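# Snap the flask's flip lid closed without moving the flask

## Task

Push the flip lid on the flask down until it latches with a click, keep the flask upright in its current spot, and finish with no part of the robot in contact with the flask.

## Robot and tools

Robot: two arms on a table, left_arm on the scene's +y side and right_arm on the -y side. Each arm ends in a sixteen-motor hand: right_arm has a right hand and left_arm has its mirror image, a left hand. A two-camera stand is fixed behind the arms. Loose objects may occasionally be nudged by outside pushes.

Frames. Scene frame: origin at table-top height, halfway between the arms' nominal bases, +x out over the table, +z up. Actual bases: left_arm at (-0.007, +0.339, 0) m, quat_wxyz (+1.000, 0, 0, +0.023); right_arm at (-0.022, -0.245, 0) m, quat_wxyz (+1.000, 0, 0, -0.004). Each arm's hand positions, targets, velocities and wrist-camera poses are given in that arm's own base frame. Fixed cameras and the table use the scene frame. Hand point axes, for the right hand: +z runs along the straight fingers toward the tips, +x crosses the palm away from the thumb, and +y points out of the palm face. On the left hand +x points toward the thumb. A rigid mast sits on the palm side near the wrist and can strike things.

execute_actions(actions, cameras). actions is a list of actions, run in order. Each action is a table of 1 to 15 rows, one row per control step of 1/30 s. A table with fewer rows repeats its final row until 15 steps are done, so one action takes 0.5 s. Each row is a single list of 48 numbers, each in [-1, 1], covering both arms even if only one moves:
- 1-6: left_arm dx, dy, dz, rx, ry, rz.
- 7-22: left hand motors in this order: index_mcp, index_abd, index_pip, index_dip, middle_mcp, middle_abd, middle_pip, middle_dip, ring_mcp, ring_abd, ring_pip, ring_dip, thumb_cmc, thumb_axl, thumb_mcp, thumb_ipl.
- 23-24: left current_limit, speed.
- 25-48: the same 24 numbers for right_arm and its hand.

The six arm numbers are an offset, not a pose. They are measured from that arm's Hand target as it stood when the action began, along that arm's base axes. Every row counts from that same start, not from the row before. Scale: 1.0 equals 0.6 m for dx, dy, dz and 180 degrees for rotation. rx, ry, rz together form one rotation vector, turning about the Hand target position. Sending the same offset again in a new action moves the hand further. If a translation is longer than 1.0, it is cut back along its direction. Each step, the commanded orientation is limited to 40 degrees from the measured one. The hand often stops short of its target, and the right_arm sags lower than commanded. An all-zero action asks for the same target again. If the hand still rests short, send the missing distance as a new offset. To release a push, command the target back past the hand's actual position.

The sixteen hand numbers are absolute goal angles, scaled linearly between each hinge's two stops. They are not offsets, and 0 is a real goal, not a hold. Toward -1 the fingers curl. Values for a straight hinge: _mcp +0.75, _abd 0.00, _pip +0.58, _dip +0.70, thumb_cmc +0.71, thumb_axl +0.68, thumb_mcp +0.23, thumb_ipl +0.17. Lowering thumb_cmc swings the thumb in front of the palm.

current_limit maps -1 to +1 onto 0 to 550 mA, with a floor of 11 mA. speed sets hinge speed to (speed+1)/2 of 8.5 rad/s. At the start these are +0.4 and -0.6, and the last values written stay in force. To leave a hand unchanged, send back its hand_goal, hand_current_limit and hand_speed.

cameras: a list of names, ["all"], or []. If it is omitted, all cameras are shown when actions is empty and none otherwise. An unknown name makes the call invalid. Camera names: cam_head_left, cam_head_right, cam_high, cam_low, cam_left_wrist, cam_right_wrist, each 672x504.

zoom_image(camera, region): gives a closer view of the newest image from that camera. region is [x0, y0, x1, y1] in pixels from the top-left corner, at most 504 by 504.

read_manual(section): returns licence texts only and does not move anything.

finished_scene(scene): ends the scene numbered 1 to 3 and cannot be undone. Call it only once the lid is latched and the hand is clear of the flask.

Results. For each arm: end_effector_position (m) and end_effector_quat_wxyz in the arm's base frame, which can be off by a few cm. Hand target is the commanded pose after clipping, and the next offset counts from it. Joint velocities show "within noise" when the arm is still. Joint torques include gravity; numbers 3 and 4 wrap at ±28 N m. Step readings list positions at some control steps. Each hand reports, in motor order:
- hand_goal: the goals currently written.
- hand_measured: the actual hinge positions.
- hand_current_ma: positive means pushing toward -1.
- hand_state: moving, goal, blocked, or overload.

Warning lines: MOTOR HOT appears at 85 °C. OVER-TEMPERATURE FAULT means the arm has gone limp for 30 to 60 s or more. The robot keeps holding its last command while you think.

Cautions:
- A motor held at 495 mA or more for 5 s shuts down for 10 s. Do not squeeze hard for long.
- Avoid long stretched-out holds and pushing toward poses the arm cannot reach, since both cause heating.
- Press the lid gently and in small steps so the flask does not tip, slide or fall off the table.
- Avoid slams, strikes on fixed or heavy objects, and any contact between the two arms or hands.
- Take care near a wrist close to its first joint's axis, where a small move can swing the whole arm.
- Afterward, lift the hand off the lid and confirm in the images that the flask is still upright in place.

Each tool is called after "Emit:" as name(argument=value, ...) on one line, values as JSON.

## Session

Emit:
execute_actions(actions=[])

Emit:
zoom_image(camera="cam_low", region=[200, 100, 500, 300])

Emit:
zoom_image(camera="cam_head_left", region=[150, 230, 470, 420])

Scene clock: 0.00 s.
left_arm: end_effector_position=(+0.2140, -0.3020, +0.1412) hand_goal=(+0.754, +0.000, +0.576, +0.696, +0.754, +0.000, +0.576, +0.696, +0.754, +0.000, +0.576, +0.696, +0.714, +0.678, +0.226, +0.168) hand_measured=(+0.754, +0.000, +0.576, +0.696, +0.754, +0.000, +0.576, +0.696, +0.754, +0.000, +0.576, +0.696, +0.714, +0.678, +0.226, +0.168) hand_current_ma=(+0, +0, +0, +0, +0, +0, +0, +0, +0, +0, +0, +0, +0, +0, +0, +0) hand_state=(goal, goal, goal, goal, goal, goal, goal, goal, goal, goal, goal, goal, goal, goal, goal, goal) hand_current_limit=0.40 hand_speed=-0.60 end_effector_quat_wxyz=(-0.062, +0.666, +0.744, +0.009) | right_arm: end_effector_position=(+0.7046, -0.0740, +0.2719) hand_goal=(+0.754, +0.000, +0.576, +0.696, +0.754, +0.000, +0.576, +0.696, +0.754, +0.000, +0.576, +0.696, +0.714, +0.678, +0.226, +0.168) hand_measured=(+0.754, +0.000, +0.576, +0.696, +0.754, +0.000, +0.576, +0.696, +0.754, +0.000, +0.576, +0.696, +0.714, +0.678, +0.226, +0.168) hand_current_ma=(+0, +0, +0, +0, +0, +0, +0, +0, +0, +0, +0, +0, +0, +0, +0, +0) hand_state=(goal, goal, goal, goal, goal, goal, goal, goal, goal, goal, goal, goal, goal, goal, goal, goal) hand_current_limit=0.40 hand_speed=-0.60 end_effector_quat_wxyz=(+0.341, +0.184, +0.886, +0.257)
Joint positions: left_arm=[-1.174 1.409 1.076 -1.358 0.038 -1.283] | right_arm=[-0.326 1.791 1.504 -0.566 -0.566 -1.271]
Joint velocities: within noise
Joint torques (N m): no reading
Heat: left arm: hottest elbow 31 °C; right arm: hottest shoulder 32 °C.
Hand target: left_arm +0.2173, -0.3099, +0.1501; -0.051, +0.666, +0.744, +0.003 | right_arm +0.7095, -0.0756, +0.2987; +0.364, +0.174, +0.879, +0.254

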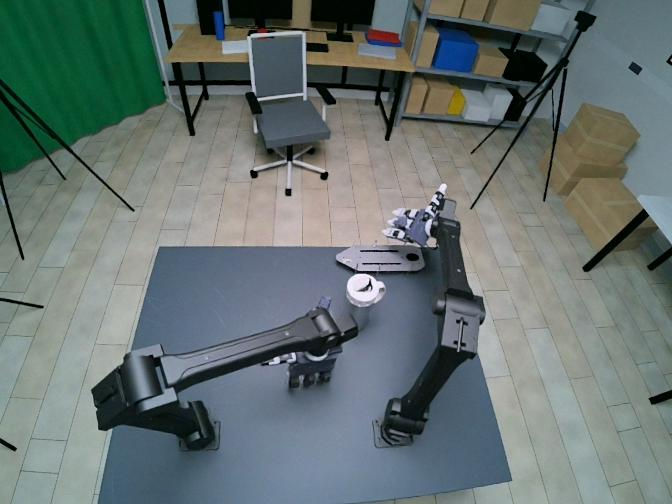

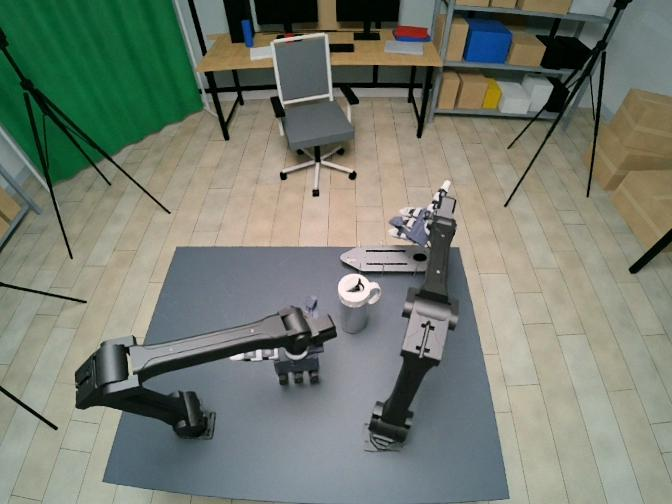

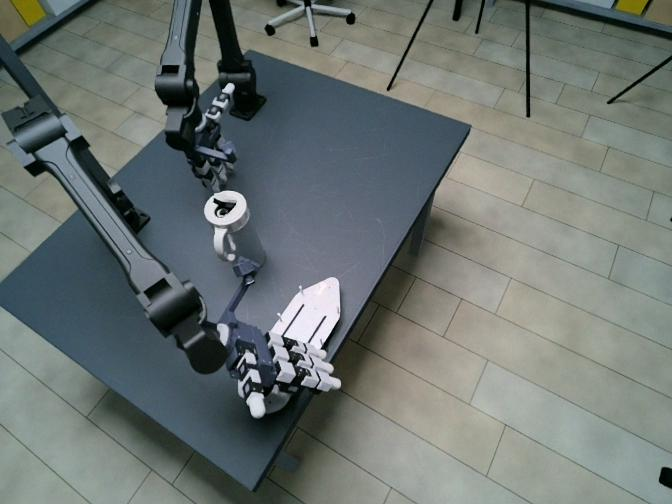

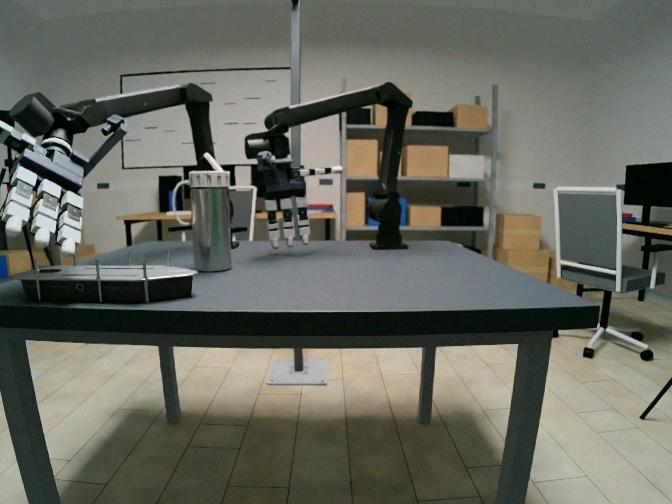

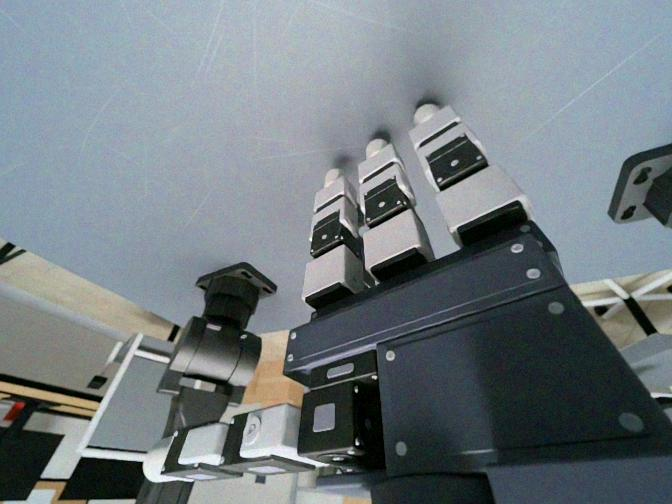

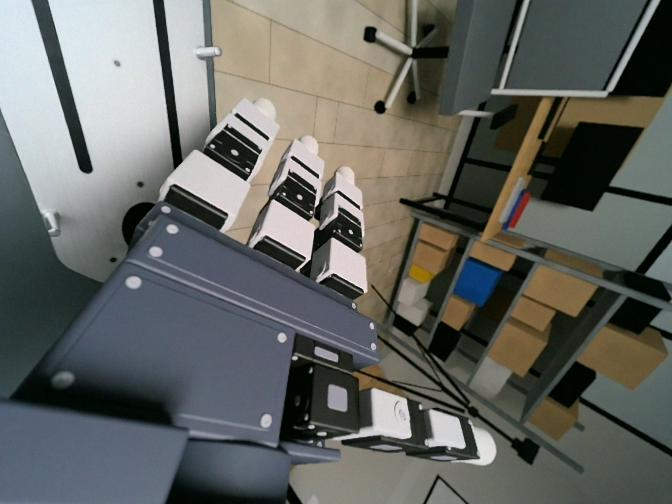

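Scaled by 1.680 from the camera's 672x504 image, which has a finer 960x720 frame.

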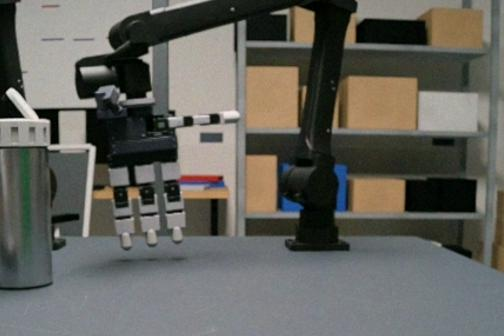

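Scaled by 1.575 from the camera's 672x504 image, which has a finer 960x720 frame.

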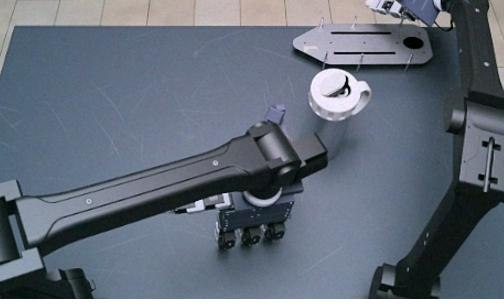

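Emit:
zoom_image(camera="cam_low", region=[160, 130, 260, 230])

Emit:
zoom_image(camera="cam_head_left", region=[320, 250, 400, 340])

Emit:
zoom_image(camera="cam_high", region=[180, 170, 280, 280])

Emit:
zoom_image(camera="cam_head_right", region=[320, 250, 400, 340])

Scaled by 5.040 from the camera's 672x504 image, which has a finer 960x720 frame.

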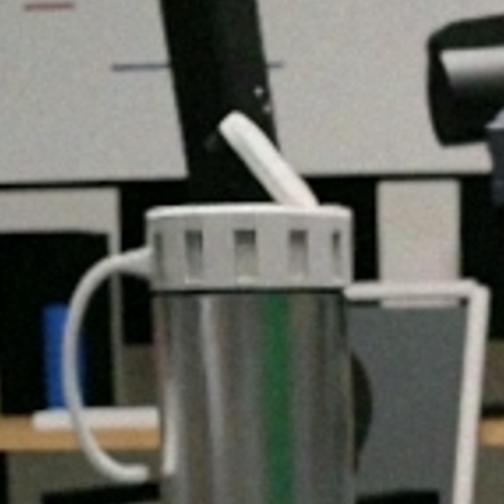

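Scaled by 5.600 from the camera's 672x504 image, which has a finer 960x720 frame.

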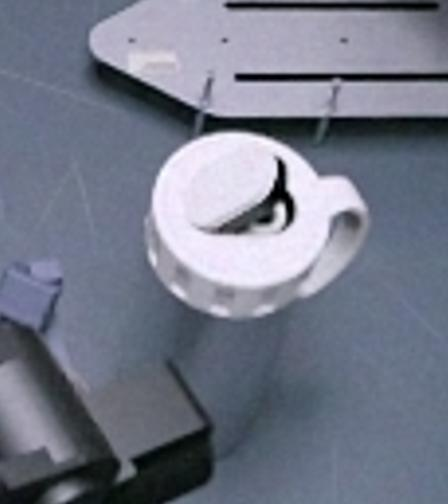

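Scaled by 4.582 from the camera's 672x504 image, which has a finer 960x720 frame.

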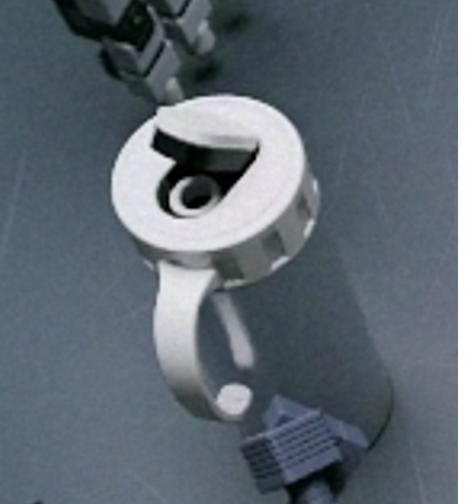

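Scaled by 5.600 from the camera's 672x504 image, which has a finer 960x720 frame.

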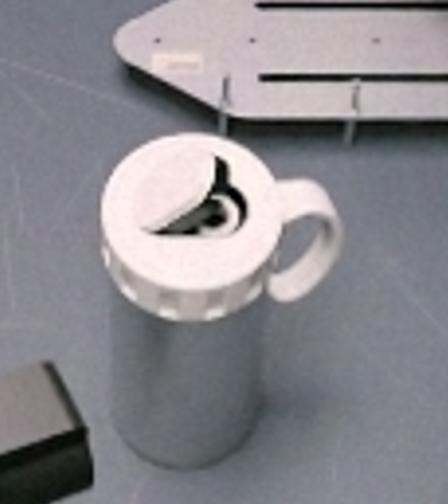

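Emit:
execute_actions(actions=[[[0.03,-0.083,0.2,-0.0419,-0.0452,-0.1512,0.754,0,0.576,0.696,1,0,1,1,1,0,1,1,0.714,0.678,0.226,0.168,0.8,-0.4,-0.03,-0.13,0.05,0,0,-0.037,0.754,0,0.576,0.696,0.754,0,0.576,0.696,0.754,0,0.576,0.696,0.714,0.678,0.226,0.168,0.4,-0.6]],[[0,0,0,-0.0419,-0.0452,-0.1512,0.754,0,0.576,0.696,1,0,1,1,1,0,1,1,0.714,0.678,0.226,0.168,0.8,-0.4,-0.03,-0.13,0.04,0,0,-0.037,0.754,0,0.576,0.696,0.754,0,0.576,0.696,0.754,0,0.576,0.696,0.714,0.678,0.226,0.168,0.4,-0.6]],[[0.092,-0.1,0.183,0,0,0,0.754,0,0.576,0.696,1,0,1,1,1,0,1,1,0.714,0.678,0.226,0.168,0.8,-0.4,-0.03,-0.13,0.02,0,0,-0.037,0.754,0,0.576,0.696,0.754,0,0.576,0.696,0.754,0,0.576,0.696,0.714,0.678,0.226,0.168,0.4,-0.6]],[[0.092,-0.083,0.117,0,0,0,0.754,0,0.576,0.696,1,0,1,1,1,0,1,1,0.714,0.678,0.226,0.168,0.8,-0.4,0,0,0,0,0,0,0.754,0,0.576,0.696,0.754,0,0.576,0.696,0.754,0,0.576,0.696,0.714,0.678,0.226,0.168,0.4,-0.6]],[[0.043,-0.067,0.01,0,0,0,0.754,0,0.576,0.696,1,0,1,1,1,0,1,1,0.714,0.678,0.226,0.168,0.8,-0.4,0,0,0,0,0,0,0.754,0,0.576,0.696,0.754,0,0.576,0.696,0.754,0,0.576,0.696,0.714,0.678,0.226,0.168,0.4,-0.6]]], cameras=["cam_left_wrist","cam_low","cam_high","cam_head_left","cam_head_right"])

Emit:
zoom_image(camera="cam_high", region=[150, 100, 290, 280])

Emit:
zoom_image(camera="cam_low", region=[150, 90, 290, 210])

Scene clock: 76.50 s.
left_arm: end_effector_position=(+0.3706, -0.5086, +0.4292) hand_goal=(+0.754, +0.000, +0.576, +0.696, +1.000, +0.000, +1.000, +1.000, +1.000, +0.000, +1.000, +1.000, +0.714, +0.678, +0.226, +0.168) hand_measured=(+0.756, +0.000, +0.576, +0.696, +0.998, +0.000, +0.996, +0.996, +0.996, +0.000, +0.994, +0.996, +0.718, +0.678, +0.222, +0.168) hand_current_ma=(+0, +0, +0, +0, +0, +0, -1, +0, +0, +0, -1, +0, +0, +0, +0, +0) hand_state=(goal, goal, goal, goal, goal, goal, goal, goal, goal, goal, goal, goal, goal, goal, goal, goal) hand_current_limit=0.80 hand_speed=-0.40 end_effector_quat_wxyz=(+0.139, +0.924, +0.356, +0.023) | right_arm: end_effector_position=(+0.6449, -0.3081, +0.3343) hand_goal=(+0.754, +0.000, +0.576, +0.696, +0.754, +0.000, +0.576, +0.696, +0.754, +0.000, +0.576, +0.696, +0.714, +0.678, +0.226, +0.168) hand_measured=(+0.758, +0.000, +0.576, +0.696, +0.758, +0.000, +0.576, +0.696, +0.758, +0.000, +0.576, +0.696, +0.718, +0.678, +0.224, +0.168) hand_current_ma=(+5, +0, +1, +0, +6, +0, +1, +0, +6, +0, +1, +0, +7, -1, -3, +0) hand_state=(goal, goal, goal, goal, goal, goal, goal, goal, goal, goal, goal, goal, goal, goal, goal, goal) hand_current_limit=0.40 hand_speed=-0.60 end_effector_quat_wxyz=(+0.383, +0.333, +0.841, +0.189)
Joint positions: left_arm=[-0.994 1.675 2.064 -1.678 0.013 -0.161] | right_arm=[-0.662 1.766 1.636 -0.711 -0.551 -1.264]
Joint torques (N m): left_arm=[-0.5 -17.79 11.25 0.5 0.01 0.1] | right_arm=[0.85 -19.08 15.25 1.72 -0.72 0]
Heat: left arm: hottest elbow 36 °C; right arm: hottest elbow 38 °C.
Hand target: left_arm +0.3716, -0.5097, +0.4563; +0.143, +0.924, +0.353, +0.022 | right_arm +0.6555, -0.3097, +0.3645; +0.402, +0.324, +0.835, +0.188
Off the commanded pose: left_arm 0.027 m, 1 deg | right_arm 0.032 m, 2 deg.
joint sent to its limit (left arm) — joint 4 (wrist pitch), lower limit. The joint targets still meet the commanded pose.
Step readings (end_effector_position of left_arm | right_arm):
0: (+0.2140, -0.3020, +0.1412) | (+0.7046, -0.0740, +0.2719)
1: (+0.2148, -0.3020, +0.1417) | (+0.7046, -0.0743, +0.2719)
2: (+0.2182, -0.3022, +0.1448) | (+0.7042, -0.0769, +0.2717)
4: (+0.2238, -0.3040, +0.1599) | (+0.7022, -0.0832, +0.2706)
8: (+0.2231, -0.3221, +0.2132) | (+0.6947, -0.1161, +0.2702)
15: (+0.2269, -0.3455, +0.2694) | (+0.6841, -0.1575, +0.2746)
16: (+0.2275, -0.3467, +0.2684) | (+0.6840, -0.1574, +0.2748)
17: (+0.2290, -0.3490, +0.2670) | (+0.6836, -0.1589, +0.2753)
19: (+0.2324, -0.3532, +0.2623) | (+0.6824, -0.1627, +0.2771)
23: (+0.2304, -0.3479, +0.2545) | (+0.6760, -0.1915, +0.2866)
30: (+0.2334, -0.3517, +0.2719) | (+0.6665, -0.2333, +0.3028)
31: (+0.2338, -0.3525, +0.2722) | (+0.6666, -0.2340, +0.3040)
32: (+0.2353, -0.3532, +0.2738) | (+0.6661, -0.2359, +0.3050)
34: (+0.2429, -0.3598, +0.2851) | (+0.6650, -0.2403, +0.3079)
38: (+0.2718, -0.3917, +0.3359) | (+0.6574, -0.2686, +0.3183)
45: (+0.2841, -0.4110, +0.3646) | (+0.6446, -0.3083, +0.3325)
46: (+0.2843, -0.4117, +0.3638) | (+0.6448, -0.3085, +0.3334)
47: (+0.2861, -0.4128, +0.3647) | (+0.6449, -0.3085, +0.3339)
49: (+0.2963, -0.4245, +0.3778) | (+0.6449, -0.3086, +0.3345)
53: (+0.3279, -0.4521, +0.4157) | (+0.6449, -0.3082, +0.3345)
60: (+0.3420, -0.4638, +0.4289) | (+0.6449, -0.3081, +0.3343)
61: (+0.3424, -0.4646, +0.4290) | (+0.6449, -0.3081, +0.3343)
62: (+0.3434, -0.4663, +0.4298) | (+0.6449, -0.3081, +0.3343)
64: (+0.3496, -0.4759, +0.4370) | (+0.6449, -0.3081, +0.3343)
68: (+0.3629, -0.4966, +0.4419) | (+0.6449, -0.3081, +0.3343)
75: (+0.3703, -0.5081, +0.4248) | (+0.6449, -0.3081, +0.3343)
Images, in order (width x height): cam_head_left 672x504, cam_head_right 672x504, cam_high 672x504, cam_low 672x504, cam_left_wrist 672x504.

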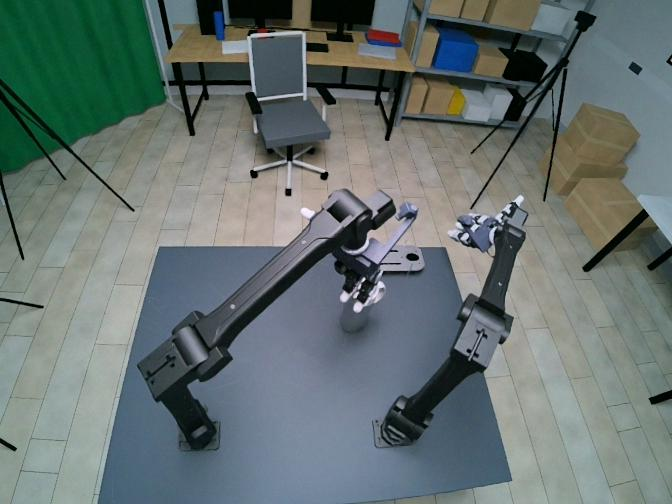

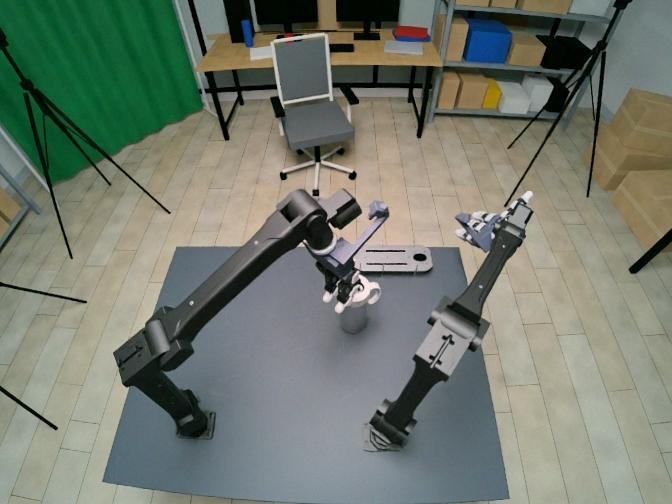

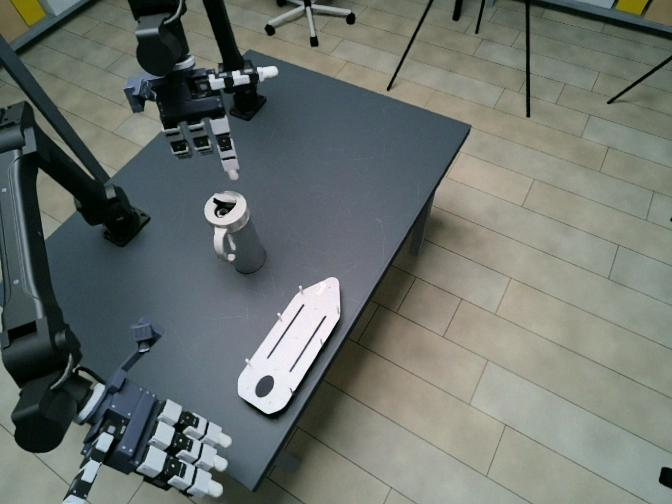

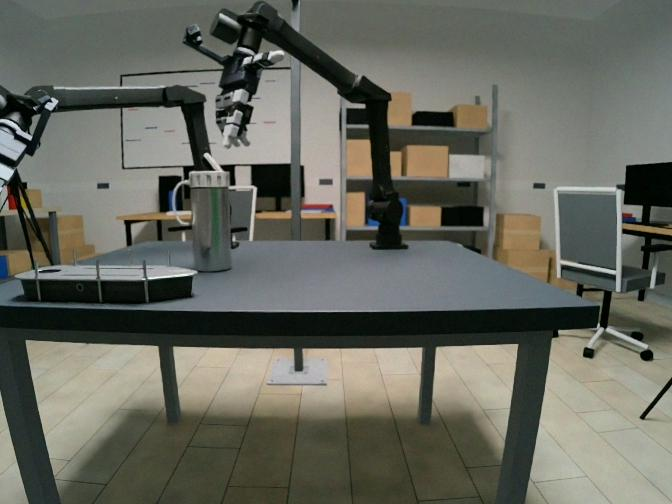

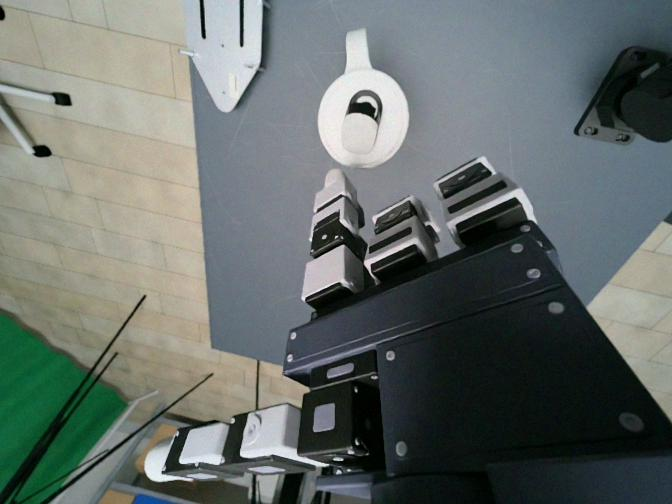

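Scaled by 2.800 from the camera's 672x504 image, which has a finer 960x720 frame.

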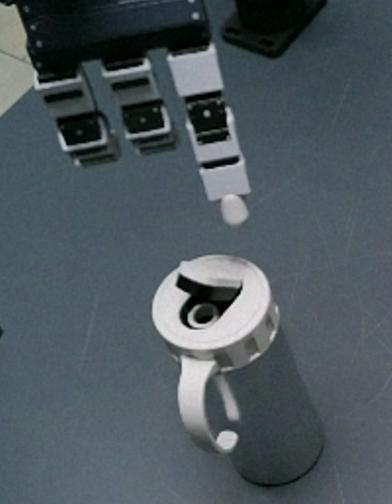

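Scaled by 3.600 from the camera's 672x504 image, which has a finer 960x720 frame.

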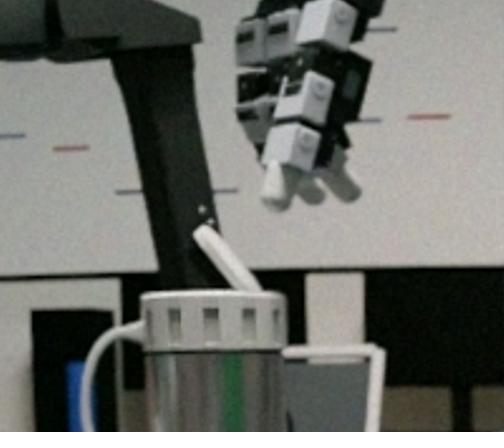

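Emit:
execute_actions(actions=[[[-0.0277,-0.081,0.02,0,0,0,0.754,0,0.576,0.696,1,0,1,1,1,0,1,1,0.714,0.678,0.226,0.168,0.8,-0.4,0,0,0,0,0,0,0.754,0,0.576,0.696,0.754,0,0.576,0.696,0.754,0,0.576,0.696,0.714,0.678,0.226,0.168,0.4,-0.6]]], cameras=["cam_left_wrist"])

Emit:
execute_actions(actions=[[[0,0,-0.03,0,0,0,0.754,0,0.576,0.696,1,0,1,1,1,0,1,1,0.714,0.678,0.226,0.168,0.8,-0.4,0,0,0,0,0,0,0.754,0,0.576,0.696,0.754,0,0.576,0.696,0.754,0,0.576,0.696,0.714,0.678,0.226,0.168,0.4,-0.6]]], cameras=["cam_low","cam_high"])

Emit:
zoom_image(camera="cam_high", region=[180, 140, 280, 240])

Emit:
zoom_image(camera="cam_low", region=[160, 110, 260, 210])

Scene clock: 92.90 s.
left_arm: end_effector_position=(+0.3490, -0.5576, +0.4465) hand_goal=(+0.754, +0.000, +0.576, +0.696, +1.000, +0.000, +1.000, +1.000, +1.000, +0.000, +1.000, +1.000, +0.714, +0.678, +0.226, +0.168) hand_measured=(+0.756, +0.000, +0.576, +0.696, +0.998, +0.000, +0.996, +0.996, +0.996, +0.000, +0.994, +0.996, +0.718, +0.678, +0.222, +0.168) hand_current_ma=(+0, +0, +0, +0, +0, +0, -1, +0, +0, +0, -1, +0, +0, +0, +0, +0) hand_state=(goal, goal, goal, goal, goal, goal, goal, goal, goal, goal, goal, goal, goal, goal, goal, goal) hand_current_limit=0.80 hand_speed=-0.40 end_effector_quat_wxyz=(+0.163, +0.925, +0.343, +0.028) | right_arm: end_effector_position=(+0.6449, -0.3081, +0.3343) hand_goal=(+0.754, +0.000, +0.576, +0.696, +0.754, +0.000, +0.576, +0.696, +0.754, +0.000, +0.576, +0.696, +0.714, +0.678, +0.226, +0.168) hand_measured=(+0.758, +0.000, +0.576, +0.696, +0.758, +0.000, +0.576, +0.696, +0.758, +0.000, +0.576, +0.696, +0.718, +0.678, +0.224, +0.168) hand_current_ma=(+5, +0, +1, +0, +6, +0, +1, +0, +6, +0, +1, +0, +7, -1, -3, +0) hand_state=(goal, goal, goal, goal, goal, goal, goal, goal, goal, goal, goal, goal, goal, goal, goal, goal) hand_current_limit=0.40 hand_speed=-0.60 end_effector_quat_wxyz=(+0.383, +0.333, +0.841, +0.189)
Joint positions: left_arm=[-1.074 1.752 2.196 -1.683 -0.008 -0.211] | right_arm=[-0.662 1.766 1.636 -0.711 -0.551 -1.264]
Joint torques (N m): left_arm=[0.21 -17.9 11.1 0.84 -0.19 -0.08] | right_arm=[0.73 -19.08 15.25 1.73 -0.72 0]
Heat: left arm: hottest elbow 38 °C; right arm: hottest elbow 40 °C.
Hand target: left_arm +0.3550, -0.5583, +0.4683; +0.142, +0.925, +0.353, +0.022 | right_arm +0.6555, -0.3097, +0.3645; +0.402, +0.324, +0.835, +0.188
Off the commanded pose: left_arm 0.023 m, 3 deg | right_arm 0.032 m, 2 deg.
joint sent to its limit (left arm) — joint 4 (wrist pitch), lower limit. The joint targets are off in orientation, not in position.
Step readings (end_effector_position of left_arm | right_arm):
0: (+0.3706, -0.5086, +0.4292) | (+0.6449, -0.3081, +0.3343)
1: (+0.3706, -0.5086, +0.4294) | (+0.6449, -0.3081, +0.3343)
2: (+0.3703, -0.5097, +0.4311) | (+0.6449, -0.3081, +0.3343)
4: (+0.3707, -0.5164, +0.4385) | (+0.6449, -0.3081, +0.3343)
8: (+0.3577, -0.5401, +0.4519) | (+0.6449, -0.3081, +0.3343)
15: (+0.3471, -0.5568, +0.4482) | (+0.6449, -0.3081, +0.3343)
Images, in order (width x height): cam_left_wrist 672x504.

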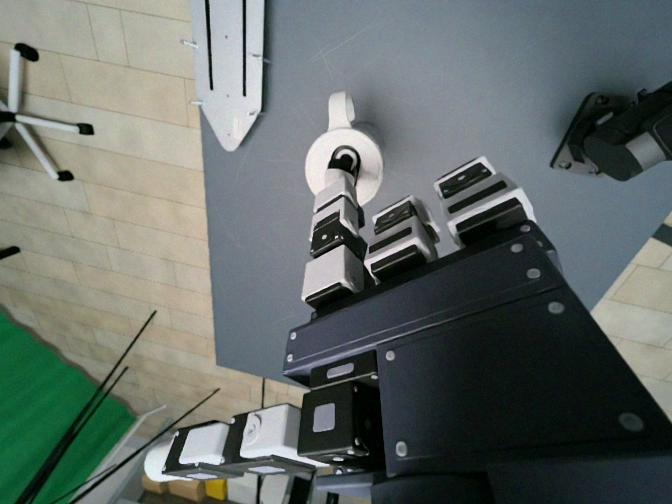

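Scene clock: 93.60 s.
left_arm: end_effector_position=(+0.3491, -0.5575, +0.4463) hand_goal=(+0.754, +0.000, +0.576, +0.696, +1.000, +0.000, +1.000, +1.000, +1.000, +0.000, +1.000, +1.000, +0.714, +0.678, +0.226, +0.168) hand_measured=(+0.756, +0.000, +0.576, +0.696, +0.998, +0.000, +0.996, +0.996, +0.996, +0.000, +0.994, +0.996, +0.718, +0.678, +0.222, +0.168) hand_current_ma=(+0, +0, +0, +0, +0, +0, -1, +0, +0, +0, -1, +0, +0, +0, +0, +0) hand_state=(goal, goal, goal, goal, goal, goal, goal, goal, goal, goal, goal, goal, goal, goal, goal, goal) hand_current_limit=0.80 hand_speed=-0.40 end_effector_quat_wxyz=(+0.163, +0.925, +0.344, +0.027) | right_arm: end_effector_position=(+0.6449, -0.3081, +0.3343) hand_goal=(+0.754, +0.000, +0.576, +0.696, +0.754, +0.000, +0.576, +0.696, +0.754, +0.000, +0.576, +0.696, +0.714, +0.678, +0.226, +0.168) hand_measured=(+0.758, +0.000, +0.576, +0.696, +0.758, +0.000, +0.576, +0.696, +0.758, +0.000, +0.576, +0.696, +0.718, +0.678, +0.224, +0.168) hand_current_ma=(+5, +0, +1, +0, +6, +0, +1, +0, +6, +0, +1, +0, +7, -1, -3, +0) hand_state=(goal, goal, goal, goal, goal, goal, goal, goal, goal, goal, goal, goal, goal, goal, goal, goal) hand_current_limit=0.40 hand_speed=-0.60 end_effector_quat_wxyz=(+0.383, +0.333, +0.841, +0.189)
Joint positions: left_arm=[-1.074 1.753 2.196 -1.683 -0.008 -0.213] | right_arm=[-0.662 1.766 1.636 -0.711 -0.551 -1.264]
Joint torques (N m): left_arm=[-0.38 -18.02 9.06 0.84 -0.1 -0.04] | right_arm=[0.73 -19.02 15.21 1.78 -0.71 0]
Heat: left arm: hottest elbow 38 °C; right arm: hottest elbow 40 °C.
Hand target: left_arm +0.3550, -0.5582, +0.4503; +0.142, +0.925, +0.353, +0.022 | right_arm +0.6555, -0.3097, +0.3645; +0.402, +0.324, +0.835, +0.188
Off the commanded pose: left_arm 0.007 m, 3 deg | right_arm 0.032 m, 2 deg.
joint sent to its limit (left arm) — joint 4 (wrist pitch), lower limit. The joint targets are off in orientation, not in position.
Step readings (end_effector_position of left_arm | right_arm):
0: (+0.3490, -0.5576, +0.4465) | (+0.6449, -0.3081, +0.3343)
1: (+0.3490, -0.5575, +0.4465) | (+0.6449, -0.3081, +0.3343)
2: (+0.3490, -0.5575, +0.4465) | (+0.6449, -0.3081, +0.3343)
4: (+0.3490, -0.5575, +0.4465) | (+0.6449, -0.3081, +0.3343)
8: (+0.3490, -0.5574, +0.4465) | (+0.6449, -0.3081, +0.3343)
15: (+0.3491, -0.5575, +0.4463) | (+0.6449, -0.3081, +0.3343)
Images, in order (width x height): cam_high 672x504, cam_low 672x504.

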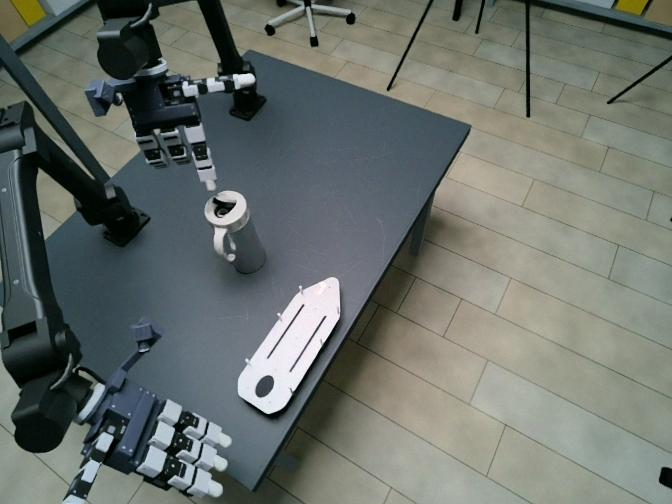

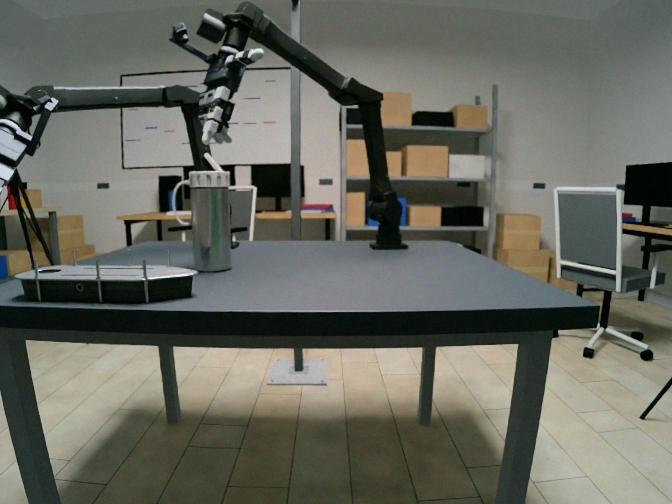

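Scaled by 5.040 from the camera's 672x504 image, which has a finer 960x720 frame.

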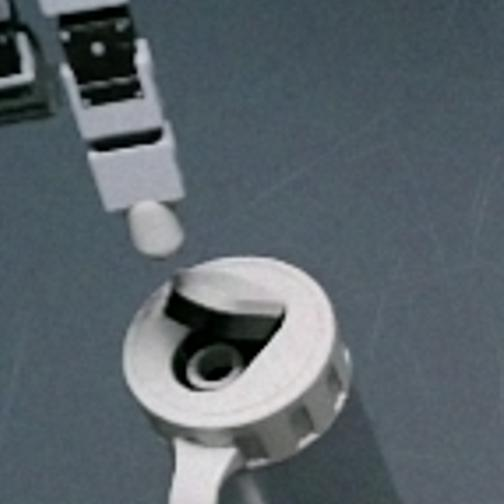

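Scaled by 5.040 from the camera's 672x504 image, which has a finer 960x720 frame.

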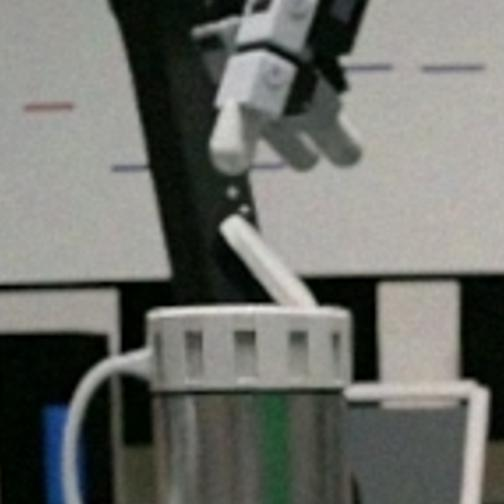

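Emit:
execute_actions(actions=[[[0,0.008,-0.037,0,0,0,0.754,0,0.576,0.696,1,0,1,1,1,0,1,1,0.714,0.678,0.226,0.168,0.8,-0.4,0,0,0,0,0,0,0.754,0,0.576,0.696,0.754,0,0.576,0.696,0.754,0,0.576,0.696,0.714,0.678,0.226,0.168,0.4,-0.6]],[[0,0,-0.035,0,0,0,0.754,0,0.576,0.696,1,0,1,1,1,0,1,1,0.714,0.678,0.226,0.168,0.8,-0.4,0,0,0,0,0,0,0.754,0,0.576,0.696,0.754,0,0.576,0.696,0.754,0,0.576,0.696,0.714,0.678,0.226,0.168,0.4,-0.6]],[[0,0,-0.037,0,0,0,0.754,0,0.576,0.696,1,0,1,1,1,0,1,1,0.714,0.678,0.226,0.168,0.8,-0.4,0,0,0,0,0,0,0.754,0,0.576,0.696,0.754,0,0.576,0.696,0.754,0,0.576,0.696,0.714,0.678,0.226,0.168,0.4,-0.6]]], cameras=["cam_low","cam_high","cam_left_wrist"])

Emit:
zoom_image(camera="cam_high", region=[180, 140, 280, 240])

Emit:
zoom_image(camera="cam_low", region=[160, 110, 260, 210])

Scene clock: 111.77 s.
left_arm: end_effector_position=(+0.3501, -0.5568, +0.3804) hand_goal=(+0.754, +0.000, +0.576, +0.696, +1.000, +0.000, +1.000, +1.000, +1.000, +0.000, +1.000, +1.000, +0.714, +0.678, +0.226, +0.168) hand_measured=(+0.752, -0.006, +0.574, +0.696, +0.998, +0.000, +0.996, +0.996, +0.996, +0.000, +0.994, +0.996, +0.718, +0.678, +0.222, +0.168) hand_current_ma=(+0, -1, +0, +0, +0, +0, -1, +0, +0, +0, -1, +0, +0, +0, +0, +0) hand_state=(goal, goal, goal, goal, goal, goal, goal, goal, goal, goal, goal, goal, goal, goal, goal, goal) hand_current_limit=0.80 hand_speed=-0.40 end_effector_quat_wxyz=(+0.133, +0.928, +0.346, +0.021) | right_arm: end_effector_position=(+0.6449, -0.3081, +0.3343) hand_goal=(+0.754, +0.000, +0.576, +0.696, +0.754, +0.000, +0.576, +0.696, +0.754, +0.000, +0.576, +0.696, +0.714, +0.678, +0.226, +0.168) hand_measured=(+0.758, +0.000, +0.576, +0.696, +0.758, +0.000, +0.576, +0.696, +0.758, +0.000, +0.576, +0.696, +0.718, +0.678, +0.224, +0.168) hand_current_ma=(+5, +0, +1, +0, +6, +0, +1, +0, +6, +0, +1, +0, +7, -1, -3, +0) hand_state=(goal, goal, goal, goal, goal, goal, goal, goal, goal, goal, goal, goal, goal, goal, goal, goal) hand_current_limit=0.40 hand_speed=-0.60 end_effector_quat_wxyz=(+0.383, +0.333, +0.841, +0.189)
Joint positions: left_arm=[-1.071 1.725 2 -1.575 -0.003 -0.214] | right_arm=[-0.662 1.766 1.636 -0.711 -0.551 -1.264]
Joint torques (N m): left_arm=[0.21 -20.01 6.94 1.62 -0.1 -0.06] | right_arm=[0.79 -19.14 15.21 1.76 -0.72 0]
Heat: left arm: hottest elbow 39 °C; right arm: hottest elbow 42 °C.
Hand target: left_arm +0.3550, -0.5535, +0.3847; +0.142, +0.924, +0.353, +0.022 | right_arm +0.6555, -0.3097, +0.3645; +0.402, +0.324, +0.835, +0.188
Off the commanded pose: left_arm 0.007 m, 1 deg | right_arm 0.032 m, 2 deg.
Step readings (end_effector_position of left_arm | right_arm):
0: (+0.3491, -0.5575, +0.4463) | (+0.6449, -0.3081, +0.3343)
1: (+0.3491, -0.5575, +0.4463) | (+0.6449, -0.3081, +0.3343)
2: (+0.3491, -0.5575, +0.4463) | (+0.6449, -0.3081, +0.3343)
4: (+0.3494, -0.5572, +0.4455) | (+0.6449, -0.3081, +0.3343)
8: (+0.3498, -0.5563, +0.4388) | (+0.6449, -0.3081, +0.3343)
15: (+0.3500, -0.5558, +0.4341) | (+0.6449, -0.3081, +0.3343)
16: (+0.3500, -0.5558, +0.4337) | (+0.6449, -0.3081, +0.3343)
17: (+0.3498, -0.5555, +0.4316) | (+0.6449, -0.3081, +0.3343)
19: (+0.3492, -0.5543, +0.4233) | (+0.6449, -0.3081, +0.3343)
23: (+0.3493, -0.5546, +0.4047) | (+0.6449, -0.3081, +0.3343)
30: (+0.3498, -0.5554, +0.4008) | (+0.6449, -0.3081, +0.3343)
31: (+0.3498, -0.5556, +0.4004) | (+0.6449, -0.3081, +0.3343)
32: (+0.3499, -0.5559, +0.3994) | (+0.6449, -0.3081, +0.3343)
34: (+0.3499, -0.5558, +0.3944) | (+0.6449, -0.3081, +0.3343)
38: (+0.3501, -0.5564, +0.3825) | (+0.6449, -0.3081, +0.3343)
45: (+0.3501, -0.5568, +0.3804) | (+0.6449, -0.3081, +0.3343)
Images, in order (width x height): cam_high 672x504, cam_low 672x504, cam_left_wrist 672x504.

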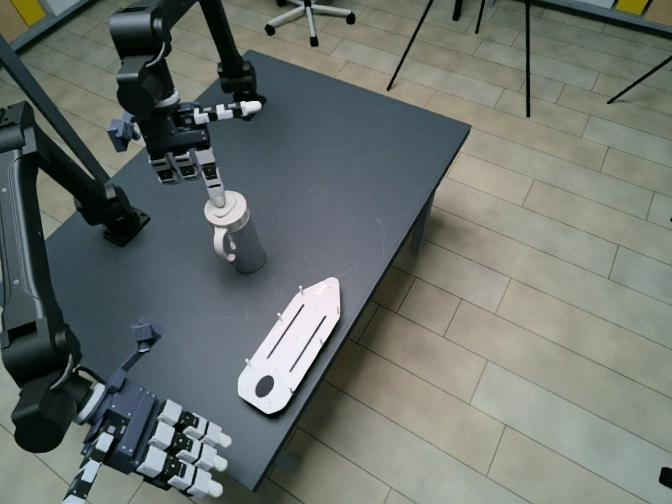

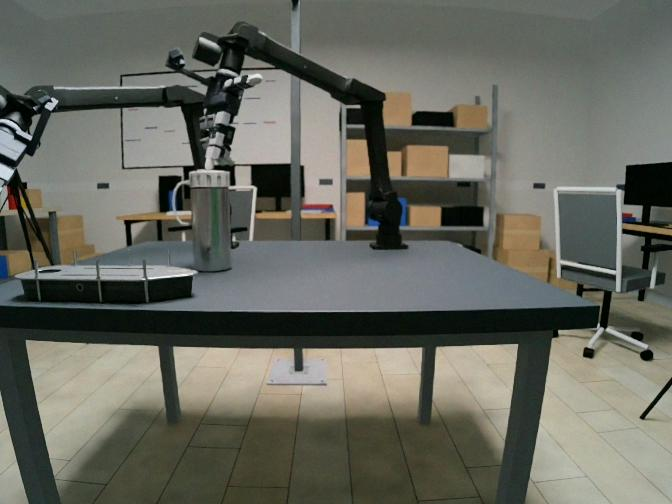

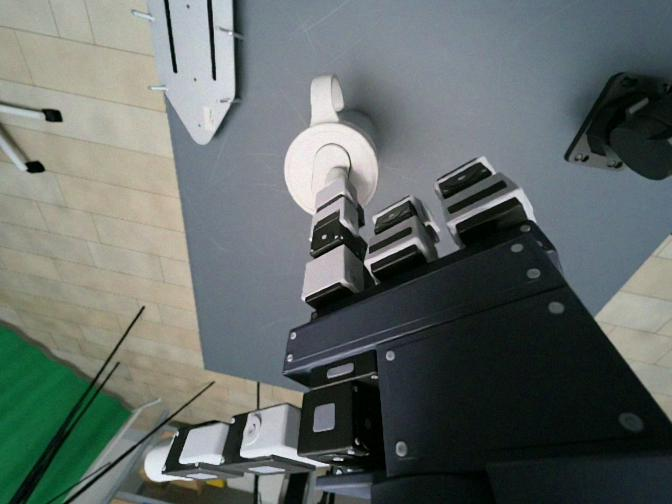

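Scaled by 5.040 from the camera's 672x504 image, which has a finer 960x720 frame.

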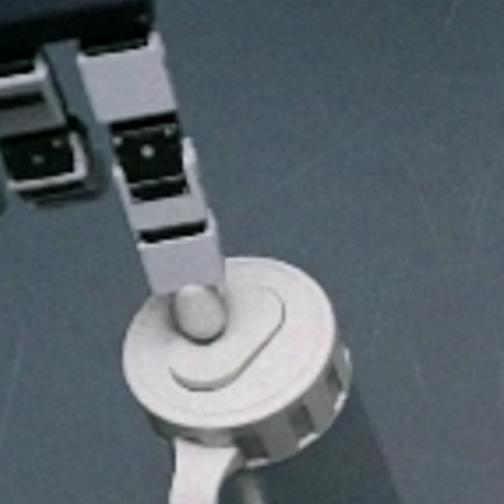

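Scaled by 5.040 from the camera's 672x504 image, which has a finer 960x720 frame.

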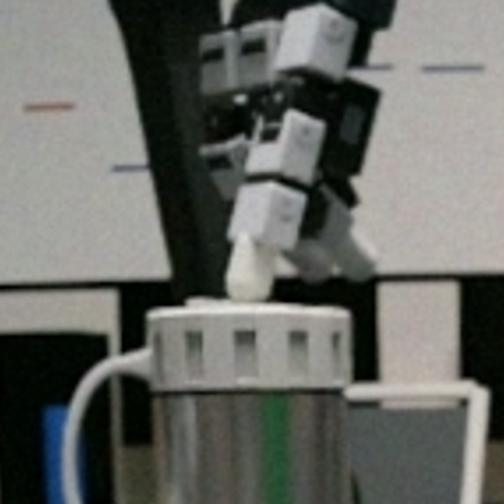

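Emit:
execute_actions(actions=[[[0,0,0.035,0,0,0,0.754,0,0.576,0.696,1,0,1,1,1,0,1,1,0.714,0.678,0.226,0.168,0.8,-0.4,0,0,0,0,0,0,0.754,0,0.576,0.696,0.754,0,0.576,0.696,0.754,0,0.576,0.696,0.714,0.678,0.226,0.168,0.4,-0.6]],[[0.018,-0.027,0,0,0,0,0.754,0,0.576,0.696,1,0,1,1,1,0,1,1,0.714,0.678,0.226,0.168,0.8,-0.4,0,0,0,0,0,0,0.754,0,0.576,0.696,0.754,0,0.576,0.696,0.754,0,0.576,0.696,0.714,0.678,0.226,0.168,0.4,-0.6]]], cameras=["cam_low","cam_high","cam_left_wrist"])

Emit:
zoom_image(camera="cam_high", region=[180, 140, 280, 240])

Emit:
zoom_image(camera="cam_low", region=[160, 110, 260, 210])

Scene clock: 124.47 s.
left_arm: end_effector_position=(+0.3588, -0.5680, +0.3846) hand_goal=(+0.754, +0.000, +0.576, +0.696, +1.000, +0.000, +1.000, +1.000, +1.000, +0.000, +1.000, +1.000, +0.714, +0.678, +0.226, +0.168) hand_measured=(+0.754, -0.004, +0.574, +0.694, +0.998, +0.000, +0.996, +0.996, +0.996, +0.000, +0.994, +0.996, +0.718, +0.678, +0.222, +0.168) hand_current_ma=(+0, +0, +0, +0, +0, +0, -1, +0, +0, +0, -1, +0, +0, +0, +0, +0) hand_state=(goal, goal, goal, goal, goal, goal, goal, goal, goal, goal, goal, goal, goal, goal, goal, goal) hand_current_limit=0.80 hand_speed=-0.40 end_effector_quat_wxyz=(+0.125, +0.929, +0.348, +0.020) | right_arm: end_effector_position=(+0.6449, -0.3081, +0.3343) hand_goal=(+0.754, +0.000, +0.576, +0.696, +0.754, +0.000, +0.576, +0.696, +0.754, +0.000, +0.576, +0.696, +0.714, +0.678, +0.226, +0.168) hand_measured=(+0.758, +0.000, +0.576, +0.696, +0.758, +0.000, +0.576, +0.696, +0.758, +0.000, +0.576, +0.696, +0.718, +0.678, +0.224, +0.168) hand_current_ma=(+5, +0, +1, +0, +6, +0, +1, +0, +6, +0, +1, +0, +7, -1, -3, +0) hand_state=(goal, goal, goal, goal, goal, goal, goal, goal, goal, goal, goal, goal, goal, goal, goal, goal) hand_current_limit=0.40 hand_speed=-0.60 end_effector_quat_wxyz=(+0.383, +0.333, +0.841, +0.189)
Joint positions: left_arm=[-1.067 1.787 2.103 -1.632 -0.003 -0.214] | right_arm=[-0.662 1.766 1.636 -0.711 -0.551 -1.264]
Joint torques (N m): left_arm=[-0.15 -19.31 11.51 0.5 -0.04 -0.03] | right_arm=[0.73 -19.14 15.23 1.73 -0.72 0]
Heat: left arm: hottest elbow 39 °C; right arm: hottest elbow 43 °C.
Hand target: left_arm +0.3658, -0.5697, +0.4059; +0.143, +0.924, +0.353, +0.022 | right_arm +0.6555, -0.3097, +0.3645; +0.402, +0.324, +0.835, +0.188
Off the commanded pose: left_arm 0.022 m, 2 deg | right_arm 0.032 m, 2 deg.
Step readings (end_effector_position of left_arm | right_arm):
0: (+0.3501, -0.5568, +0.3804) | (+0.6449, -0.3081, +0.3343)
1: (+0.3501, -0.5568, +0.3804) | (+0.6449, -0.3081, +0.3343)
2: (+0.3501, -0.5568, +0.3804) | (+0.6449, -0.3081, +0.3343)
4: (+0.3497, -0.5561, +0.3799) | (+0.6449, -0.3081, +0.3343)
8: (+0.3481, -0.5532, +0.3798) | (+0.6449, -0.3081, +0.3343)
15: (+0.3475, -0.5520, +0.3828) | (+0.6449, -0.3081, +0.3343)
16: (+0.3475, -0.5521, +0.3833) | (+0.6449, -0.3081, +0.3343)
17: (+0.3477, -0.5524, +0.3840) | (+0.6449, -0.3081, +0.3343)
19: (+0.3499, -0.5559, +0.3880) | (+0.6449, -0.3081, +0.3343)
23: (+0.3557, -0.5639, +0.3928) | (+0.6449, -0.3081, +0.3343)
30: (+0.3581, -0.5677, +0.3843) | (+0.6449, -0.3081, +0.3343)
Images, in order (width x height): cam_high 672x504, cam_low 672x504, cam_left_wrist 672x504.

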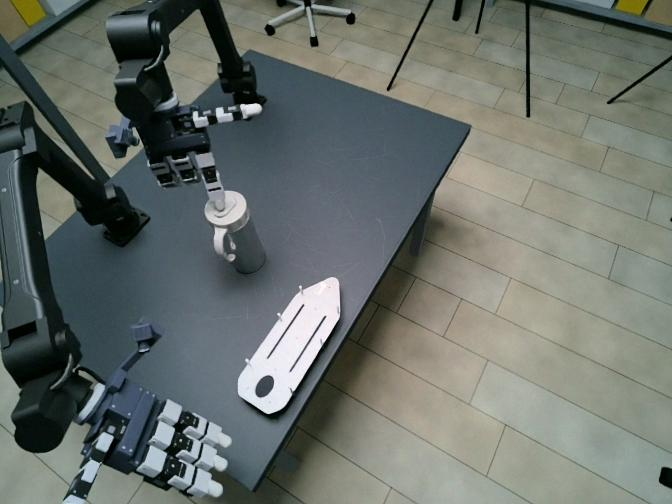

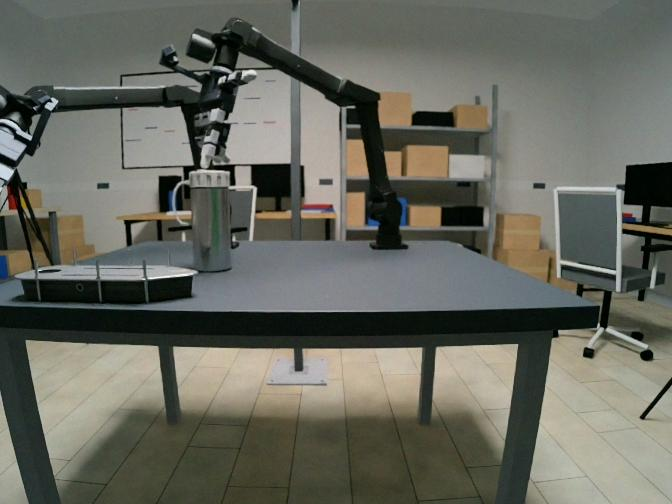

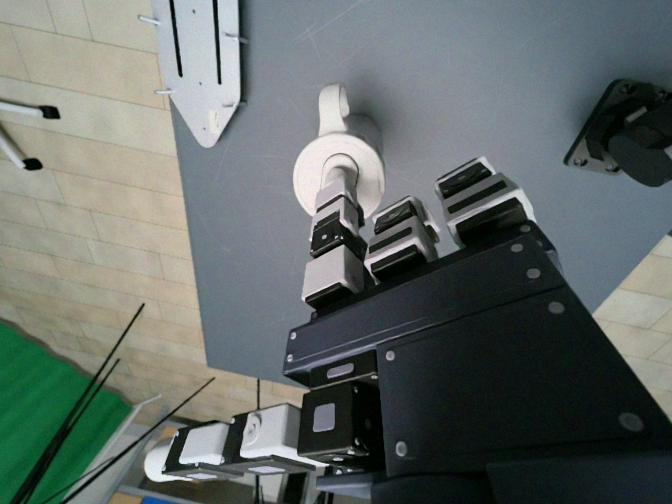

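Scaled by 5.040 from the camera's 672x504 image, which has a finer 960x720 frame.

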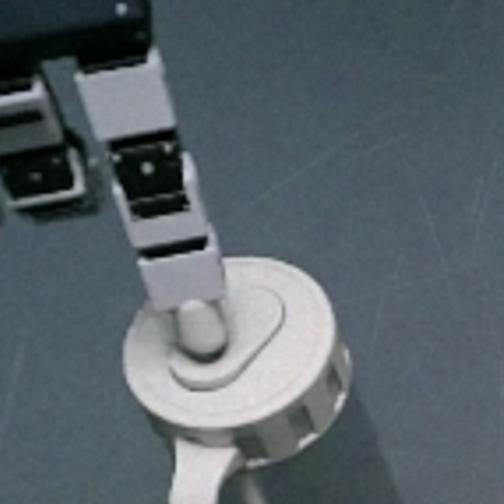

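Scaled by 5.040 from the camera's 672x504 image, which has a finer 960x720 frame.

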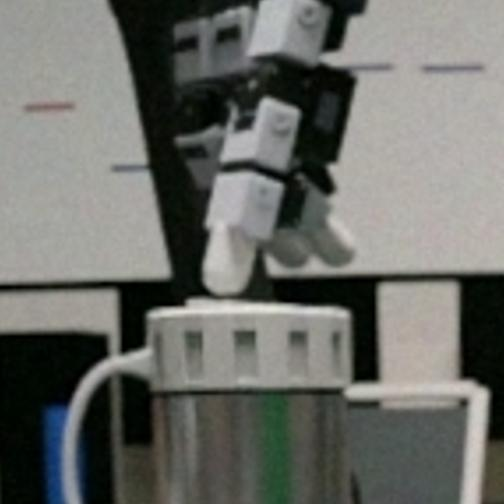

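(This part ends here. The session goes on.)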